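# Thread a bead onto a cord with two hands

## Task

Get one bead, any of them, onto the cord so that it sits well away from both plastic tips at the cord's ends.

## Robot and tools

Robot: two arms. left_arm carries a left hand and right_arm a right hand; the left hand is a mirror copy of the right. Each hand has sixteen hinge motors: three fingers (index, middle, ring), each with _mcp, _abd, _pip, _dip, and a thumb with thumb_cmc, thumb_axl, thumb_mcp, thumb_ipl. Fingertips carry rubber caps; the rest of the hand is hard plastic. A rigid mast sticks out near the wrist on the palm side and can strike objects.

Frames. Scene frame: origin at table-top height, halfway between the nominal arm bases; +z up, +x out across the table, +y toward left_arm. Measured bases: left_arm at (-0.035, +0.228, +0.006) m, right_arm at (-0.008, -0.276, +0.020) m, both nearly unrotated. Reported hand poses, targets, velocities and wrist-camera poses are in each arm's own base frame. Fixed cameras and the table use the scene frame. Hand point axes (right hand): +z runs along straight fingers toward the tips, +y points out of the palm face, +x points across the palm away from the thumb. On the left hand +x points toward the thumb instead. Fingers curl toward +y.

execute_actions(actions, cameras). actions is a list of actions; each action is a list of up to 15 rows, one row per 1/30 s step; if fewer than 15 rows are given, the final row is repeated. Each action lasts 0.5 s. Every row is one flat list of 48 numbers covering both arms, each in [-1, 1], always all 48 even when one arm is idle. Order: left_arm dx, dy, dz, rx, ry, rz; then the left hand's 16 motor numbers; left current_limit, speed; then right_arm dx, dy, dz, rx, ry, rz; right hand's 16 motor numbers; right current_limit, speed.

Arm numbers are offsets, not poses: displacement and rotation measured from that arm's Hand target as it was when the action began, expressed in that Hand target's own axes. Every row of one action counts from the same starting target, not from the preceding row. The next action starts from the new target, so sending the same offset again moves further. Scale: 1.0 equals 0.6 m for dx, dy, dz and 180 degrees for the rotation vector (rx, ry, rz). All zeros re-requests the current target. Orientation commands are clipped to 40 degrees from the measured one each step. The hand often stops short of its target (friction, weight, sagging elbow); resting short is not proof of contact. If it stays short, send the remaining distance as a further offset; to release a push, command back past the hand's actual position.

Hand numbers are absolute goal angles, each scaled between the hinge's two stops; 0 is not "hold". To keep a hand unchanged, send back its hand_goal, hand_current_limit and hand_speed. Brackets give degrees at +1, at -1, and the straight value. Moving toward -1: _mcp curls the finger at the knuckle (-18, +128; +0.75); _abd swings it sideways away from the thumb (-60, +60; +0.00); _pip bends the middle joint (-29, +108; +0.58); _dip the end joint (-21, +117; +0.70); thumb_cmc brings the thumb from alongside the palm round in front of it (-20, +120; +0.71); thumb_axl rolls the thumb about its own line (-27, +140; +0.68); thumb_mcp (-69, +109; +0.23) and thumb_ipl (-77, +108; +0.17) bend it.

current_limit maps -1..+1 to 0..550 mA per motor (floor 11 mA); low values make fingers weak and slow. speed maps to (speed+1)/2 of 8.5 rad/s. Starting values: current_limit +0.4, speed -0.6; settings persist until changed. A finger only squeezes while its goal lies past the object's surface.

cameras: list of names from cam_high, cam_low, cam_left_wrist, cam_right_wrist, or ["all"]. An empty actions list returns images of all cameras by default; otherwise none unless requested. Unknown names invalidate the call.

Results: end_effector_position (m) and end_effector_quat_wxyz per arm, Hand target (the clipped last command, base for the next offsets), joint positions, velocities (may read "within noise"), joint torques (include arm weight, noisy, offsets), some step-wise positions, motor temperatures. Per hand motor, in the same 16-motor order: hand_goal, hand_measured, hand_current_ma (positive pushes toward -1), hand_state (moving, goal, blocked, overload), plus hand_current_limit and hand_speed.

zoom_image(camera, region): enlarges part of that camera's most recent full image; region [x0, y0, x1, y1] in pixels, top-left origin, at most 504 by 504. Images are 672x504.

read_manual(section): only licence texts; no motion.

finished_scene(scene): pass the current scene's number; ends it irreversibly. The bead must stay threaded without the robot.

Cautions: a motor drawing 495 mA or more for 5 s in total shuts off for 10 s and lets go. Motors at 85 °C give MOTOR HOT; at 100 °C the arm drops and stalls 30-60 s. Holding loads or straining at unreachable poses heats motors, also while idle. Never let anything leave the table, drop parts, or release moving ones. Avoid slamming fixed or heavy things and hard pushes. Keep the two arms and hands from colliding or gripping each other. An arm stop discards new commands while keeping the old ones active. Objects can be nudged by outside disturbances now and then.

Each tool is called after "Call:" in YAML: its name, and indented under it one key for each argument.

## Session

Call:
execute_actions:
  actions: []

Scene clock: 0.00 s.
left_arm: end_effector_position=(+0.6775, -0.1239, +0.1990) hand_goal=(+0.754, +0.000, +0.576, +0.696, +0.754, +0.000, +0.576, +0.696, +0.754, +0.000, +0.576, +0.696, +0.714, +0.678, +0.226, +0.168) hand_measured=(+0.754, +0.000, +0.576, +0.696, +0.754, +0.000, +0.576, +0.696, +0.754, +0.000, +0.576, +0.696, +0.714, +0.678, +0.226, +0.168) hand_current_ma=(+0, +0, +0, +0, +0, +0, +0, +0, +0, +0, +0, +0, +0, +0, +0, +0) hand_state=(goal, goal, goal, goal, goal, goal, goal, goal, goal, goal, goal, goal, goal, goal, goal, goal) hand_current_limit=0.40 hand_speed=-0.60 end_effector_quat_wxyz=(+0.251, +0.914, +0.019, +0.319) | right_arm: end_effector_position=(+0.1444, -0.2136, +0.2334) hand_goal=(+0.754, +0.000, +0.576, +0.696, +0.754, +0.000, +0.576, +0.696, +0.754, +0.000, +0.576, +0.696, +0.714, +0.678, +0.226, +0.168) hand_measured=(+0.754, +0.000, +0.576, +0.696, +0.754, +0.000, +0.576, +0.696, +0.754, +0.000, +0.576, +0.696, +0.714, +0.678, +0.226, +0.168) hand_current_ma=(+0, +0, +0, +0, +0, +0, +0, +0, +0, +0, +0, +0, +0, +0, +0, +0) hand_state=(goal, goal, goal, goal, goal, goal, goal, goal, goal, goal, goal, goal, goal, goal, goal, goal) hand_current_limit=0.40 hand_speed=-0.60 end_effector_quat_wxyz=(+0.320, +0.531, +0.777, -0.107)
Joint positions: left_arm=[0.042 1.803 1.357 -0.416 0.491 1.387] | right_arm=[-1.593 0.503 0.578 -1.073 -0.407 -1.844]
Joint velocities: within noise
Joint torques (N m): no reading
Motor temperatures (°C): left_arm=[20 22 30 23 20 22] | right_arm=[21 21 25 21 23 22]
Heat: left arm: hottest elbow 30 °C; right arm: hottest elbow 25 °C.
Hand target: left_arm +0.6850, -0.1236, +0.2160; +0.251, +0.908, +0.014, +0.336 | right_arm +0.1443, -0.2188, +0.2503; +0.330, +0.525, +0.775, -0.122
camera_calibration:
cam_left_wrist: T_world_to_cam=[[-0.494222, 0.42039, -0.760932, 0.512951], [-0.0134761, 0.871493, 0.490224, -0.0276719], [0.869231, 0.252533, -0.425045, -0.347431], [0, 0, 0, 1]] pos_world=[0.555137, -0.103785, 0.256212]
cam_right_wrist: T_world_to_cam=[[0.777495, -0.288055, 0.55904, -0.273302], [-0.61843, -0.188746, 0.762837, -0.176547], [-0.114222, -0.938829, -0.324891, 0.0198951], [0, 0, 0, 1]] pos_world=[0.105582, -0.0933705, 0.293927]

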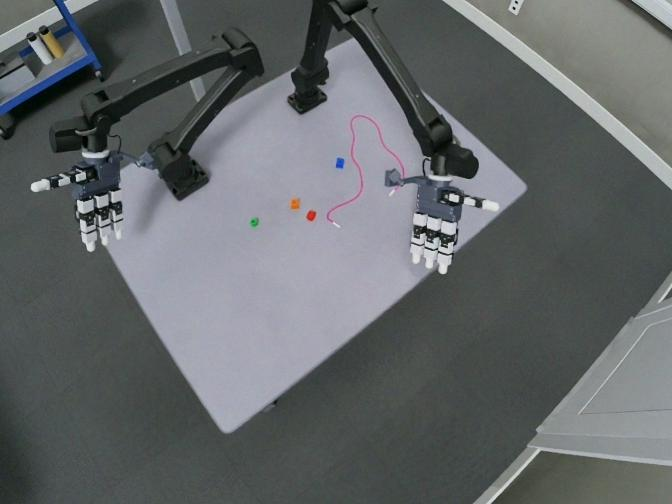

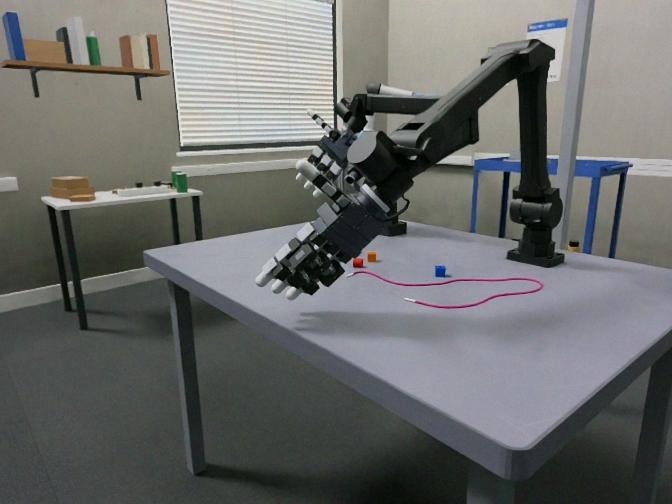

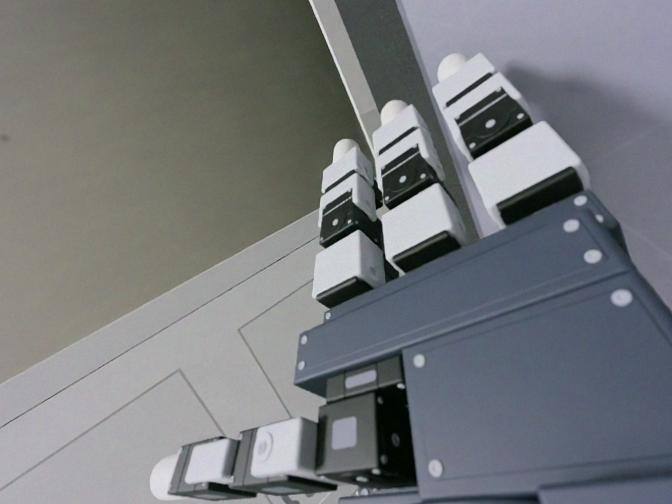

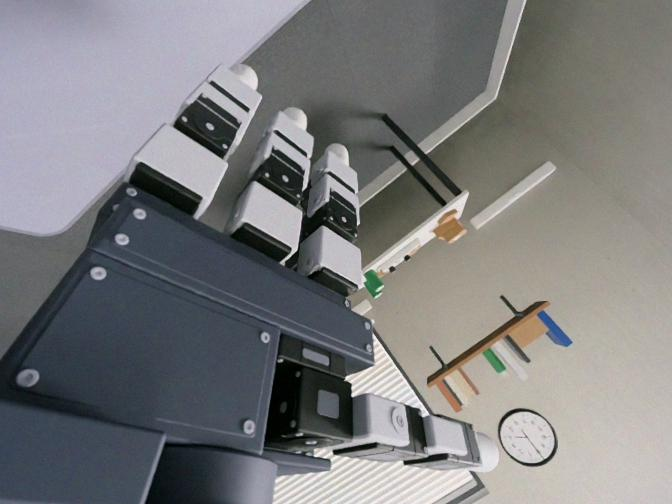

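Call:
zoom_image:
  camera: "cam_high"
  region: [230, 100, 430, 250]

Call:
zoom_image:
  camera: "cam_low"
  region: [310, 220, 560, 330]

Scaled by 2.520 from the camera's 672x504 image, which has a finer 960x720 frame.

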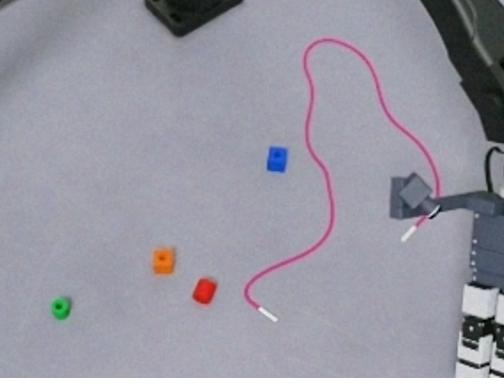

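Scaled by 2.016 from the camera's 672x504 image, which has a finer 960x720 frame.

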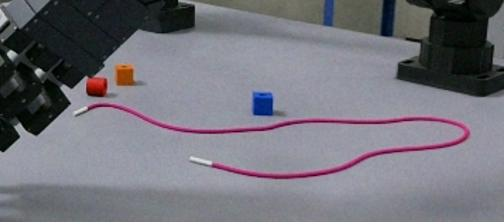

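Call:
zoom_image:
  camera: "cam_high"
  region: [285, 195, 345, 235]

Call:
zoom_image:
  camera: "cam_low"
  region: [335, 245, 395, 285]

Scaled by 8.400 from the camera's 672x504 image, which has a finer 960x720 frame.

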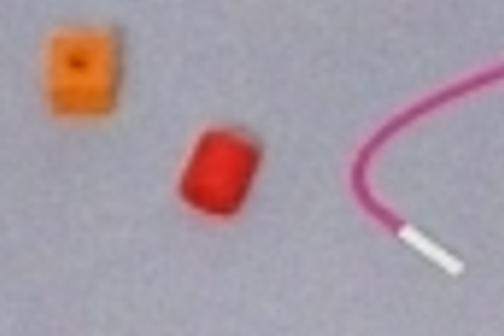

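Scaled by 8.400 from the camera's 672x504 image, which has a finer 960x720 frame.

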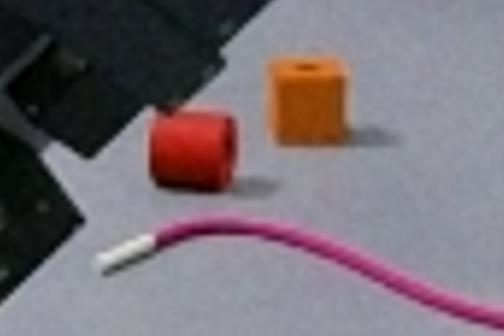

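Call:
execute_actions:
  actions:
    - [[-0.088,0.110,-0.067,0.052,-0.046,-0.0276, 0.754,0.07,0.576,0.696, 0.754,-0.07,0.576,0.696, 0.85,0,-0.95,-0.2, 0.714,0.678,0.226,0.168, 0.5,-0.8, 0,0,0,0,0,0, 0.754,0.07,0.576,0.696, 0.754,-0.07,0.576,0.696, 0.85,0,-0.95,-0.2, 0.714,0.678,0.226,0.168, 0.5,-0.8]]
    - [[-0.088,0.110,-0.067,0.052,-0.046,-0.0276, 0.754,0.07,0.576,0.696, 0.754,-0.07,0.576,0.696, 0.85,0,-0.95,-0.2, 0.714,0.678,0.226,0.168, 0.5,-0.8, 0,0,0,0,0,0, 0.754,0.07,0.576,0.696, 0.754,-0.07,0.576,0.696, 0.85,0,-0.95,-0.2, 0.714,0.678,0.226,0.168, 0.5,-0.8]]
    - [[-0.146,0.05,0.0039,0.052,-0.046,-0.0276, 0.754,0.07,0.576,0.696, 0.754,-0.07,0.576,0.696, 0.85,0,-0.95,-0.2, 0.714,0.678,0.226,0.168, 0.5,-0.8, 0,0,0,0,0,0, 0.754,0.07,0.576,0.696, 0.754,-0.07,0.576,0.696, 0.85,0,-0.95,-0.2, 0.714,0.678,0.226,0.168, 0.5,-0.8]]
    - [[-0.146,0.05,0.0039,0.052,-0.046,-0.0276, 0.754,0.07,0.576,0.696, 0.754,-0.07,0.576,0.696, 0.85,0,-0.95,-0.2, 0.714,0.678,0.226,0.168, 0.5,-0.8, 0,0,0,0,0,0, 0.754,0.07,0.576,0.696, 0.754,-0.07,0.576,0.696, 0.85,0,-0.95,-0.2, 0.714,0.678,0.226,0.168, 0.5,-0.8]]
  cameras: ["cam_left_wrist","cam_high"]

Scene clock: 206.37 s.
left_arm: end_effector_position=(+0.3844, -0.3342, +0.2302) hand_goal=(+0.754, +0.070, +0.576, +0.696, +0.754, -0.070, +0.576, +0.696, +0.850, +0.000, -0.950, -0.200, +0.714, +0.678, +0.226, +0.168) hand_measured=(+0.754, +0.068, +0.576, +0.696, +0.754, -0.070, +0.576, +0.696, +0.852, +0.000, -0.942, -0.196, +0.714, +0.678, +0.224, +0.168) hand_current_ma=(+0, +0, +0, +0, +0, +0, +0, +0, +0, +0, +3, +1, +0, +0, -1, +0) hand_state=(goal, goal, goal, goal, goal, goal, goal, goal, goal, goal, goal, goal, goal, goal, goal, goal) hand_current_limit=0.50 hand_speed=-0.80 end_effector_quat_wxyz=(-0.008, +0.981, +0.192, -0.008) | right_arm: end_effector_position=(+0.1444, -0.2136, +0.2334) hand_goal=(+0.754, +0.070, +0.576, +0.696, +0.754, -0.070, +0.576, +0.696, +0.850, +0.000, -0.950, -0.200, +0.714, +0.678, +0.226, +0.168) hand_measured=(+0.754, +0.060, +0.576, +0.696, +0.754, -0.070, +0.576, +0.696, +0.848, +0.000, -0.944, -0.196, +0.714, +0.678, +0.224, +0.168) hand_current_ma=(-1, -17, +1, +0, -1, +1, +1, +0, -2, +0, +12, +4, +0, -1, -2, +0) hand_state=(goal, goal, goal, goal, goal, goal, goal, goal, goal, goal, goal, goal, goal, goal, goal, goal) hand_current_limit=0.50 hand_speed=-0.80 end_effector_quat_wxyz=(+0.320, +0.531, +0.777, -0.107)
Joint positions: left_arm=[-0.671 1.464 1.373 -1.503 0.002 0.512] | right_arm=[-1.593 0.503 0.578 -1.073 -0.407 -1.844]
Joint torques (N m): left_arm=[1.08 -12.4 10.84 -0.29 -0.14 -0.08] | right_arm=[-0.5 1.44 12.97 2.43 -0.47 -0.02]
Motor temperatures (°C): left_arm=[20 30 45 23 21 22] | right_arm=[21 21 46 21 23 22]
Heat: left arm: hottest elbow 45 °C; right arm: hottest elbow 46 °C.
Hand target: left_arm +0.3983, -0.3402, +0.2434; -0.002, +0.980, +0.200, +0.000 | right_arm +0.1443, -0.2188, +0.2503; +0.330, +0.525, +0.775, -0.122
Off the commanded pose: left_arm 0.020 m, 1 deg | right_arm 0.018 m, 2 deg.
Step readings (end_effector_position of left_arm | right_arm):
0: (+0.6775, -0.1239, +0.1990) | (+0.1444, -0.2136, +0.2334)
1: (+0.6777, -0.1236, +0.1983) | (+0.1444, -0.2136, +0.2334)
2: (+0.6774, -0.1234, +0.1949) | (+0.1444, -0.2136, +0.2334)
4: (+0.6658, -0.1239, +0.1866) | (+0.1444, -0.2136, +0.2334)
8: (+0.6265, -0.1501, +0.1945) | (+0.1444, -0.2136, +0.2334)
15: (+0.6033, -0.1839, +0.2356) | (+0.1444, -0.2136, +0.2334)
16: (+0.6032, -0.1821, +0.2351) | (+0.1444, -0.2136, +0.2334)
17: (+0.6013, -0.1805, +0.2312) | (+0.1444, -0.2136, +0.2334)
19: (+0.5898, -0.1779, +0.2217) | (+0.1444, -0.2136, +0.2334)
23: (+0.5539, -0.2082, +0.2270) | (+0.1444, -0.2136, +0.2334)
30: (+0.5279, -0.2404, +0.2469) | (+0.1444, -0.2136, +0.2334)
31: (+0.5286, -0.2383, +0.2464) | (+0.1444, -0.2136, +0.2334)
32: (+0.5272, -0.2362, +0.2437) | (+0.1444, -0.2136, +0.2334)
34: (+0.5162, -0.2344, +0.2354) | (+0.1444, -0.2136, +0.2334)
38: (+0.4805, -0.2659, +0.2280) | (+0.1444, -0.2136, +0.2334)
45: (+0.4557, -0.2888, +0.2237) | (+0.1444, -0.2136, +0.2334)
46: (+0.4557, -0.2872, +0.2231) | (+0.1444, -0.2136, +0.2334)
47: (+0.4535, -0.2853, +0.2221) | (+0.1444, -0.2136, +0.2334)
49: (+0.4391, -0.2868, +0.2183) | (+0.1444, -0.2136, +0.2334)
53: (+0.3964, -0.3184, +0.2170) | (+0.1444, -0.2136, +0.2334)
60: (+0.3790, -0.3393, +0.2321) | (+0.1444, -0.2136, +0.2334)
camera_calibration:
cam_left_wrist: T_world_to_cam=[[-0.943217, 0.332118, -0.00633179, 0.449702], [0.2225, 0.645824, 0.730346, -0.0851053], [0.24665, 0.687465, -0.683048, 0.417799], [0, 0, 0, 1]] pos_world=[0.340052, -0.381613, 0.350381]
Images, in order (width x height): cam_high 672x504, cam_left_wrist 672x504.

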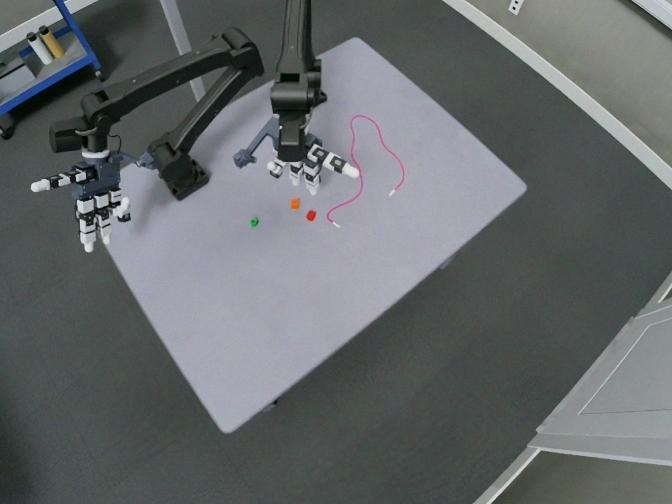

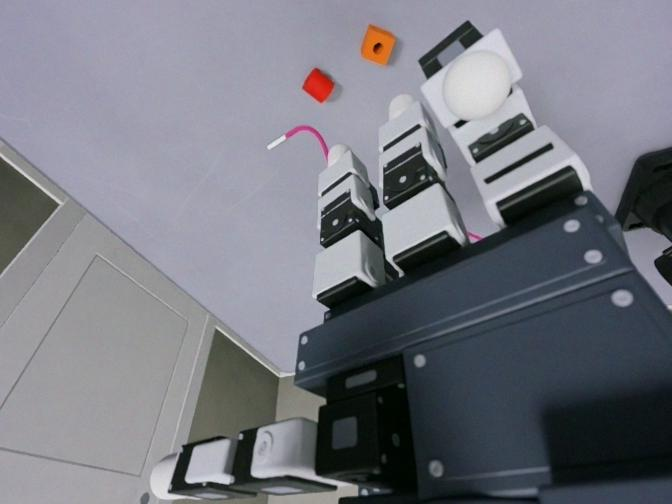

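Call:
zoom_image:
  camera: "cam_left_wrist"
  region: [260, 10, 420, 130]

Scaled by 3.150 from the camera's 672x504 image, which has a finer 960x720 frame.

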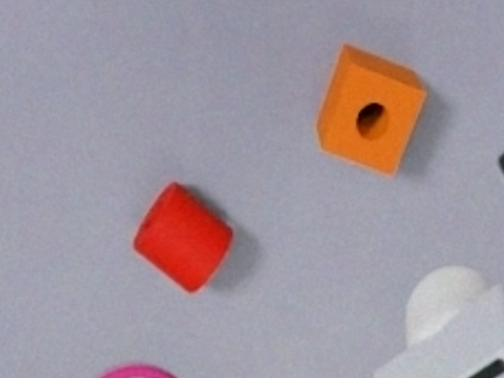

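Call:
execute_actions:
  actions:
    - [[0.0663,0.0387,0.057,0,0,-0.0389, 0.754,0.07,0.576,0.696, 0.754,-0.07,0.576,0.696, 0.85,0,-0.95,-0.2, 0.714,0.678,0.226,0.168, 0.5,-0.8, 0,0,0,0,0,0, 0.754,0.07,0.576,0.696, 0.754,-0.07,0.576,0.696, 0.85,0,-0.95,-0.2, 0.714,0.678,0.226,0.168, 0.5,-0.8]]
    - [[0,0,0.057,0,0,0, 0.754,0.07,0.576,0.696, 0.754,-0.07,0.576,0.696, 0.85,0,-0.95,-0.2, 0.714,0.678,0.226,0.168, 0.5,-0.8, 0,0,0,0,0,0, 0.754,0.07,0.576,0.696, 0.754,-0.07,0.576,0.696, 0.85,0,-0.95,-0.2, 0.714,0.678,0.226,0.168, 0.5,-0.8]]
  cameras: ["cam_left_wrist"]

Call:
zoom_image:
  camera: "cam_left_wrist"
  region: [260, 50, 420, 170]

Scene clock: 261.93 s.
left_arm: end_effector_position=(+0.4388, -0.3456, +0.1841) hand_goal=(+0.754, +0.070, +0.576, +0.696, +0.754, -0.070, +0.576, +0.696, +0.850, +0.000, -0.950, -0.200, +0.714, +0.678, +0.226, +0.168) hand_measured=(+0.754, +0.068, +0.576, +0.696, +0.754, -0.070, +0.576, +0.696, +0.852, +0.000, -0.942, -0.198, +0.714, +0.678, +0.224, +0.168) hand_current_ma=(+0, +0, +0, +0, +0, +0, +0, +0, +0, +0, +3, +1, +0, +0, -1, +0) hand_state=(goal, goal, goal, goal, goal, goal, goal, goal, goal, goal, goal, goal, goal, goal, goal, goal) hand_current_limit=0.50 hand_speed=-0.80 end_effector_quat_wxyz=(+0.002, +0.967, +0.254, +0.001) | right_arm: end_effector_position=(+0.1444, -0.2136, +0.2334) hand_goal=(+0.754, +0.070, +0.576, +0.696, +0.754, -0.070, +0.576, +0.696, +0.850, +0.000, -0.950, -0.200, +0.714, +0.678, +0.226, +0.168) hand_measured=(+0.754, +0.060, +0.576, +0.696, +0.754, -0.070, +0.576, +0.696, +0.848, +0.000, -0.944, -0.196, +0.714, +0.678, +0.224, +0.168) hand_current_ma=(-1, -17, +1, +0, -1, +1, +1, +0, -2, +0, +12, +4, +0, -1, -2, +0) hand_state=(goal, goal, goal, goal, goal, goal, goal, goal, goal, goal, goal, goal, goal, goal, goal, goal) hand_current_limit=0.50 hand_speed=-0.80 end_effector_quat_wxyz=(+0.320, +0.531, +0.777, -0.107)
Joint positions: left_arm=[-0.642 1.587 1.385 -1.363 0.001 0.416] | right_arm=[-1.593 0.503 0.578 -1.073 -0.407 -1.844]
Joint torques (N m): left_arm=[0.97 -14.45 7.13 0.62 -0.16 -0.08] | right_arm=[-0.56 1.49 12.94 2.44 -0.47 -0.02]
Heat: left arm: hottest elbow 48 °C; right arm: hottest elbow 47 °C.
Hand target: left_arm +0.4439, -0.3458, +0.1749; -0.002, +0.966, +0.260, +0.000 | right_arm +0.1443, -0.2188, +0.2503; +0.330, +0.525, +0.775, -0.122
Off the commanded pose: left_arm 0.010 m, 1 deg | right_arm 0.018 m, 2 deg.
Step readings (end_effector_position of left_arm | right_arm):
0: (+0.3845, -0.3342, +0.2302) | (+0.1444, -0.2136, +0.2334)
1: (+0.3846, -0.3341, +0.2300) | (+0.1444, -0.2136, +0.2334)
2: (+0.3865, -0.3336, +0.2292) | (+0.1444, -0.2136, +0.2334)
4: (+0.3943, -0.3353, +0.2260) | (+0.1444, -0.2136, +0.2334)
8: (+0.4158, -0.3378, +0.2066) | (+0.1444, -0.2136, +0.2334)
15: (+0.4242, -0.3357, +0.1834) | (+0.1444, -0.2136, +0.2334)
16: (+0.4245, -0.3357, +0.1835) | (+0.1444, -0.2136, +0.2334)
17: (+0.4261, -0.3368, +0.1840) | (+0.1444, -0.2136, +0.2334)
19: (+0.4313, -0.3404, +0.1857) | (+0.1444, -0.2136, +0.2334)
23: (+0.4387, -0.3458, +0.1880) | (+0.1444, -0.2136, +0.2334)
30: (+0.4384, -0.3454, +0.1841) | (+0.1444, -0.2136, +0.2334)
camera_calibration:
cam_left_wrist: T_world_to_cam=[[-0.977072, 0.210332, -0.0330149, 0.48209], [0.121748, 0.679179, 0.723805, 0.000847687], [0.174662, 0.703191, -0.689214, 0.4189], [0, 0, 0, 1]] pos_world=[0.397768, -0.396541, 0.304015]
Images, in order (width x height): cam_left_wrist 672x504.

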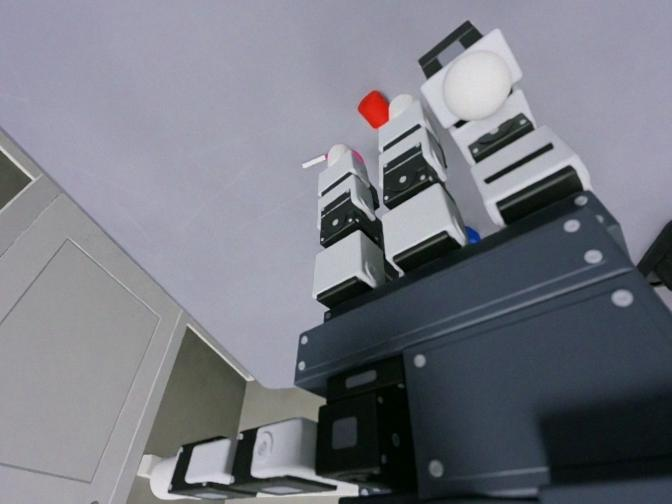

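Scaled by 3.150 from the camera's 672x504 image, which has a finer 960x720 frame.

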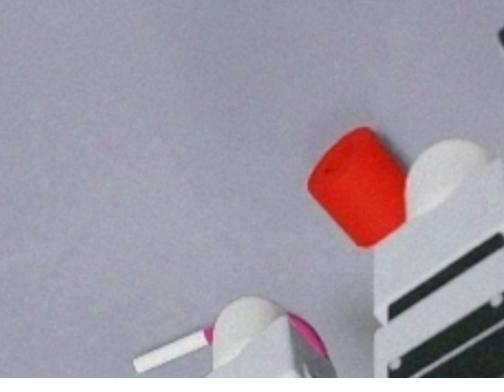

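Call:
execute_actions:
  actions:
    - [[0.0015,-0.013,0.045,0,0,-0.019, 0.754,0.07,0.576,0.696, 0.754,-0.07,0.576,0.696, 0.85,0,-0.95,-0.2, 0.714,0.678,0.226,0.168, 0.5,-0.8, 0,0,0,0,0,0, 0.754,0.07,0.576,0.696, 0.754,-0.07,0.576,0.696, 0.85,0,-0.95,-0.2, 0.714,0.678,0.226,0.168, 0.5,-0.8]]
    - [[0,0,0.028,0,0,0, 0.754,0.07,0.576,0.696, 0.754,-0.07,0.576,0.696, 0.85,0,-0.95,-0.2, 0.714,0.678,0.226,0.168, 0.5,-0.8, 0,0,0,0,0,0, 0.754,0.07,0.576,0.696, 0.754,-0.07,0.576,0.696, 0.85,0,-0.95,-0.2, 0.714,0.678,0.226,0.168, 0.5,-0.8]]
  cameras: ["cam_left_wrist"]

Call:
zoom_image:
  camera: "cam_left_wrist"
  region: [290, 60, 450, 180]

Scene clock: 292.80 s.
left_arm: end_effector_position=(+0.4370, -0.3375, +0.1388) hand_goal=(+0.754, +0.070, +0.576, +0.696, +0.754, -0.070, +0.576, +0.696, +0.850, +0.000, -0.950, -0.200, +0.714, +0.678, +0.226, +0.168) hand_measured=(+0.754, +0.068, +0.576, +0.696, +0.754, -0.070, +0.576, +0.696, +0.852, +0.000, -0.942, -0.198, +0.714, +0.678, +0.224, +0.168) hand_current_ma=(+0, +0, +0, +0, +0, +0, +0, +0, +0, +0, +3, +1, +0, +0, -1, +0) hand_state=(goal, goal, goal, goal, goal, goal, goal, goal, goal, goal, goal, goal, goal, goal, goal, goal) hand_current_limit=0.50 hand_speed=-0.80 end_effector_quat_wxyz=(+0.001, +0.959, +0.284, +0.000) | right_arm: end_effector_position=(+0.1444, -0.2136, +0.2334) hand_goal=(+0.754, +0.070, +0.576, +0.696, +0.754, -0.070, +0.576, +0.696, +0.850, +0.000, -0.950, -0.200, +0.714, +0.678, +0.226, +0.168) hand_measured=(+0.754, +0.060, +0.576, +0.696, +0.754, -0.070, +0.576, +0.696, +0.848, +0.000, -0.944, -0.196, +0.714, +0.678, +0.224, +0.168) hand_current_ma=(-1, -17, +1, +0, -1, +1, +1, +0, -2, +0, +12, +4, +0, -1, -2, +0) hand_state=(goal, goal, goal, goal, goal, goal, goal, goal, goal, goal, goal, goal, goal, goal, goal, goal) hand_current_limit=0.50 hand_speed=-0.80 end_effector_quat_wxyz=(+0.320, +0.531, +0.777, -0.107)
Joint positions: left_arm=[-0.642 1.602 1.28 -1.247 0.001 0.353] | right_arm=[-1.593 0.503 0.578 -1.073 -0.407 -1.844]
Joint torques (N m): left_arm=[0.79 -14.62 6.98 0.61 -0.17 -0.07] | right_arm=[-0.5 1.44 12.96 2.43 -0.47 -0.02]
Heat: left arm: hottest elbow 45 °C; right arm: hottest elbow 47 °C.
Hand target: left_arm +0.4406, -0.3384, +0.1311; -0.002, +0.958, +0.288, +0.000 | right_arm +0.1443, -0.2188, +0.2503; +0.330, +0.525, +0.775, -0.122
Off the commanded pose: left_arm 0.009 m, 1 deg | right_arm 0.018 m, 2 deg.
Step readings (end_effector_position of left_arm | right_arm):
0: (+0.4388, -0.3456, +0.1841) | (+0.1444, -0.2136, +0.2334)
1: (+0.4387, -0.3455, +0.1836) | (+0.1444, -0.2136, +0.2334)
2: (+0.4393, -0.3454, +0.1818) | (+0.1444, -0.2136, +0.2334)
4: (+0.4397, -0.3444, +0.1752) | (+0.1444, -0.2136, +0.2334)
8: (+0.4339, -0.3377, +0.1564) | (+0.1444, -0.2136, +0.2334)
15: (+0.4357, -0.3371, +0.1520) | (+0.1444, -0.2136, +0.2334)
16: (+0.4359, -0.3372, +0.1520) | (+0.1444, -0.2136, +0.2334)
17: (+0.4365, -0.3375, +0.1516) | (+0.1444, -0.2136, +0.2334)
19: (+0.4376, -0.3382, +0.1500) | (+0.1444, -0.2136, +0.2334)
23: (+0.4366, -0.3374, +0.1431) | (+0.1444, -0.2136, +0.2334)
30: (+0.4369, -0.3374, +0.1388) | (+0.1444, -0.2136, +0.2334)
camera_calibration:
cam_left_wrist: T_world_to_cam=[[-0.988314, 0.149354, -0.0304627, 0.46109], [0.0810923, 0.684399, 0.724584, 0.047714], [0.129068, 0.713647, -0.688512, 0.405713], [0, 0, 0, 1]] pos_world=[0.399468, -0.391057, 0.258811]
Images, in order (width x height): cam_left_wrist 672x504.

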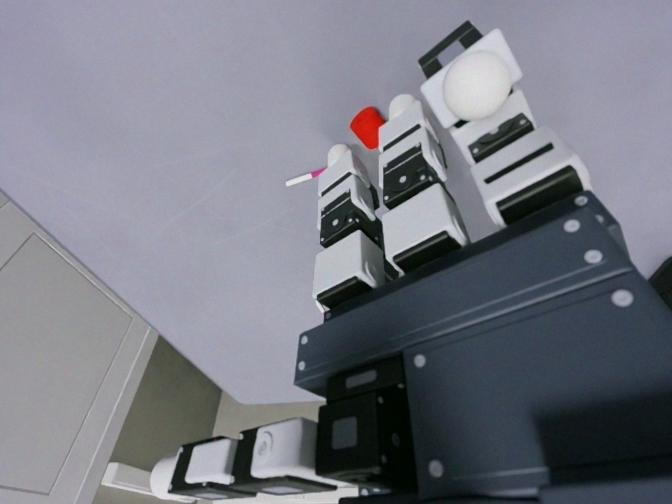

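Scaled by 3.150 from the camera's 672x504 image, which has a finer 960x720 frame.

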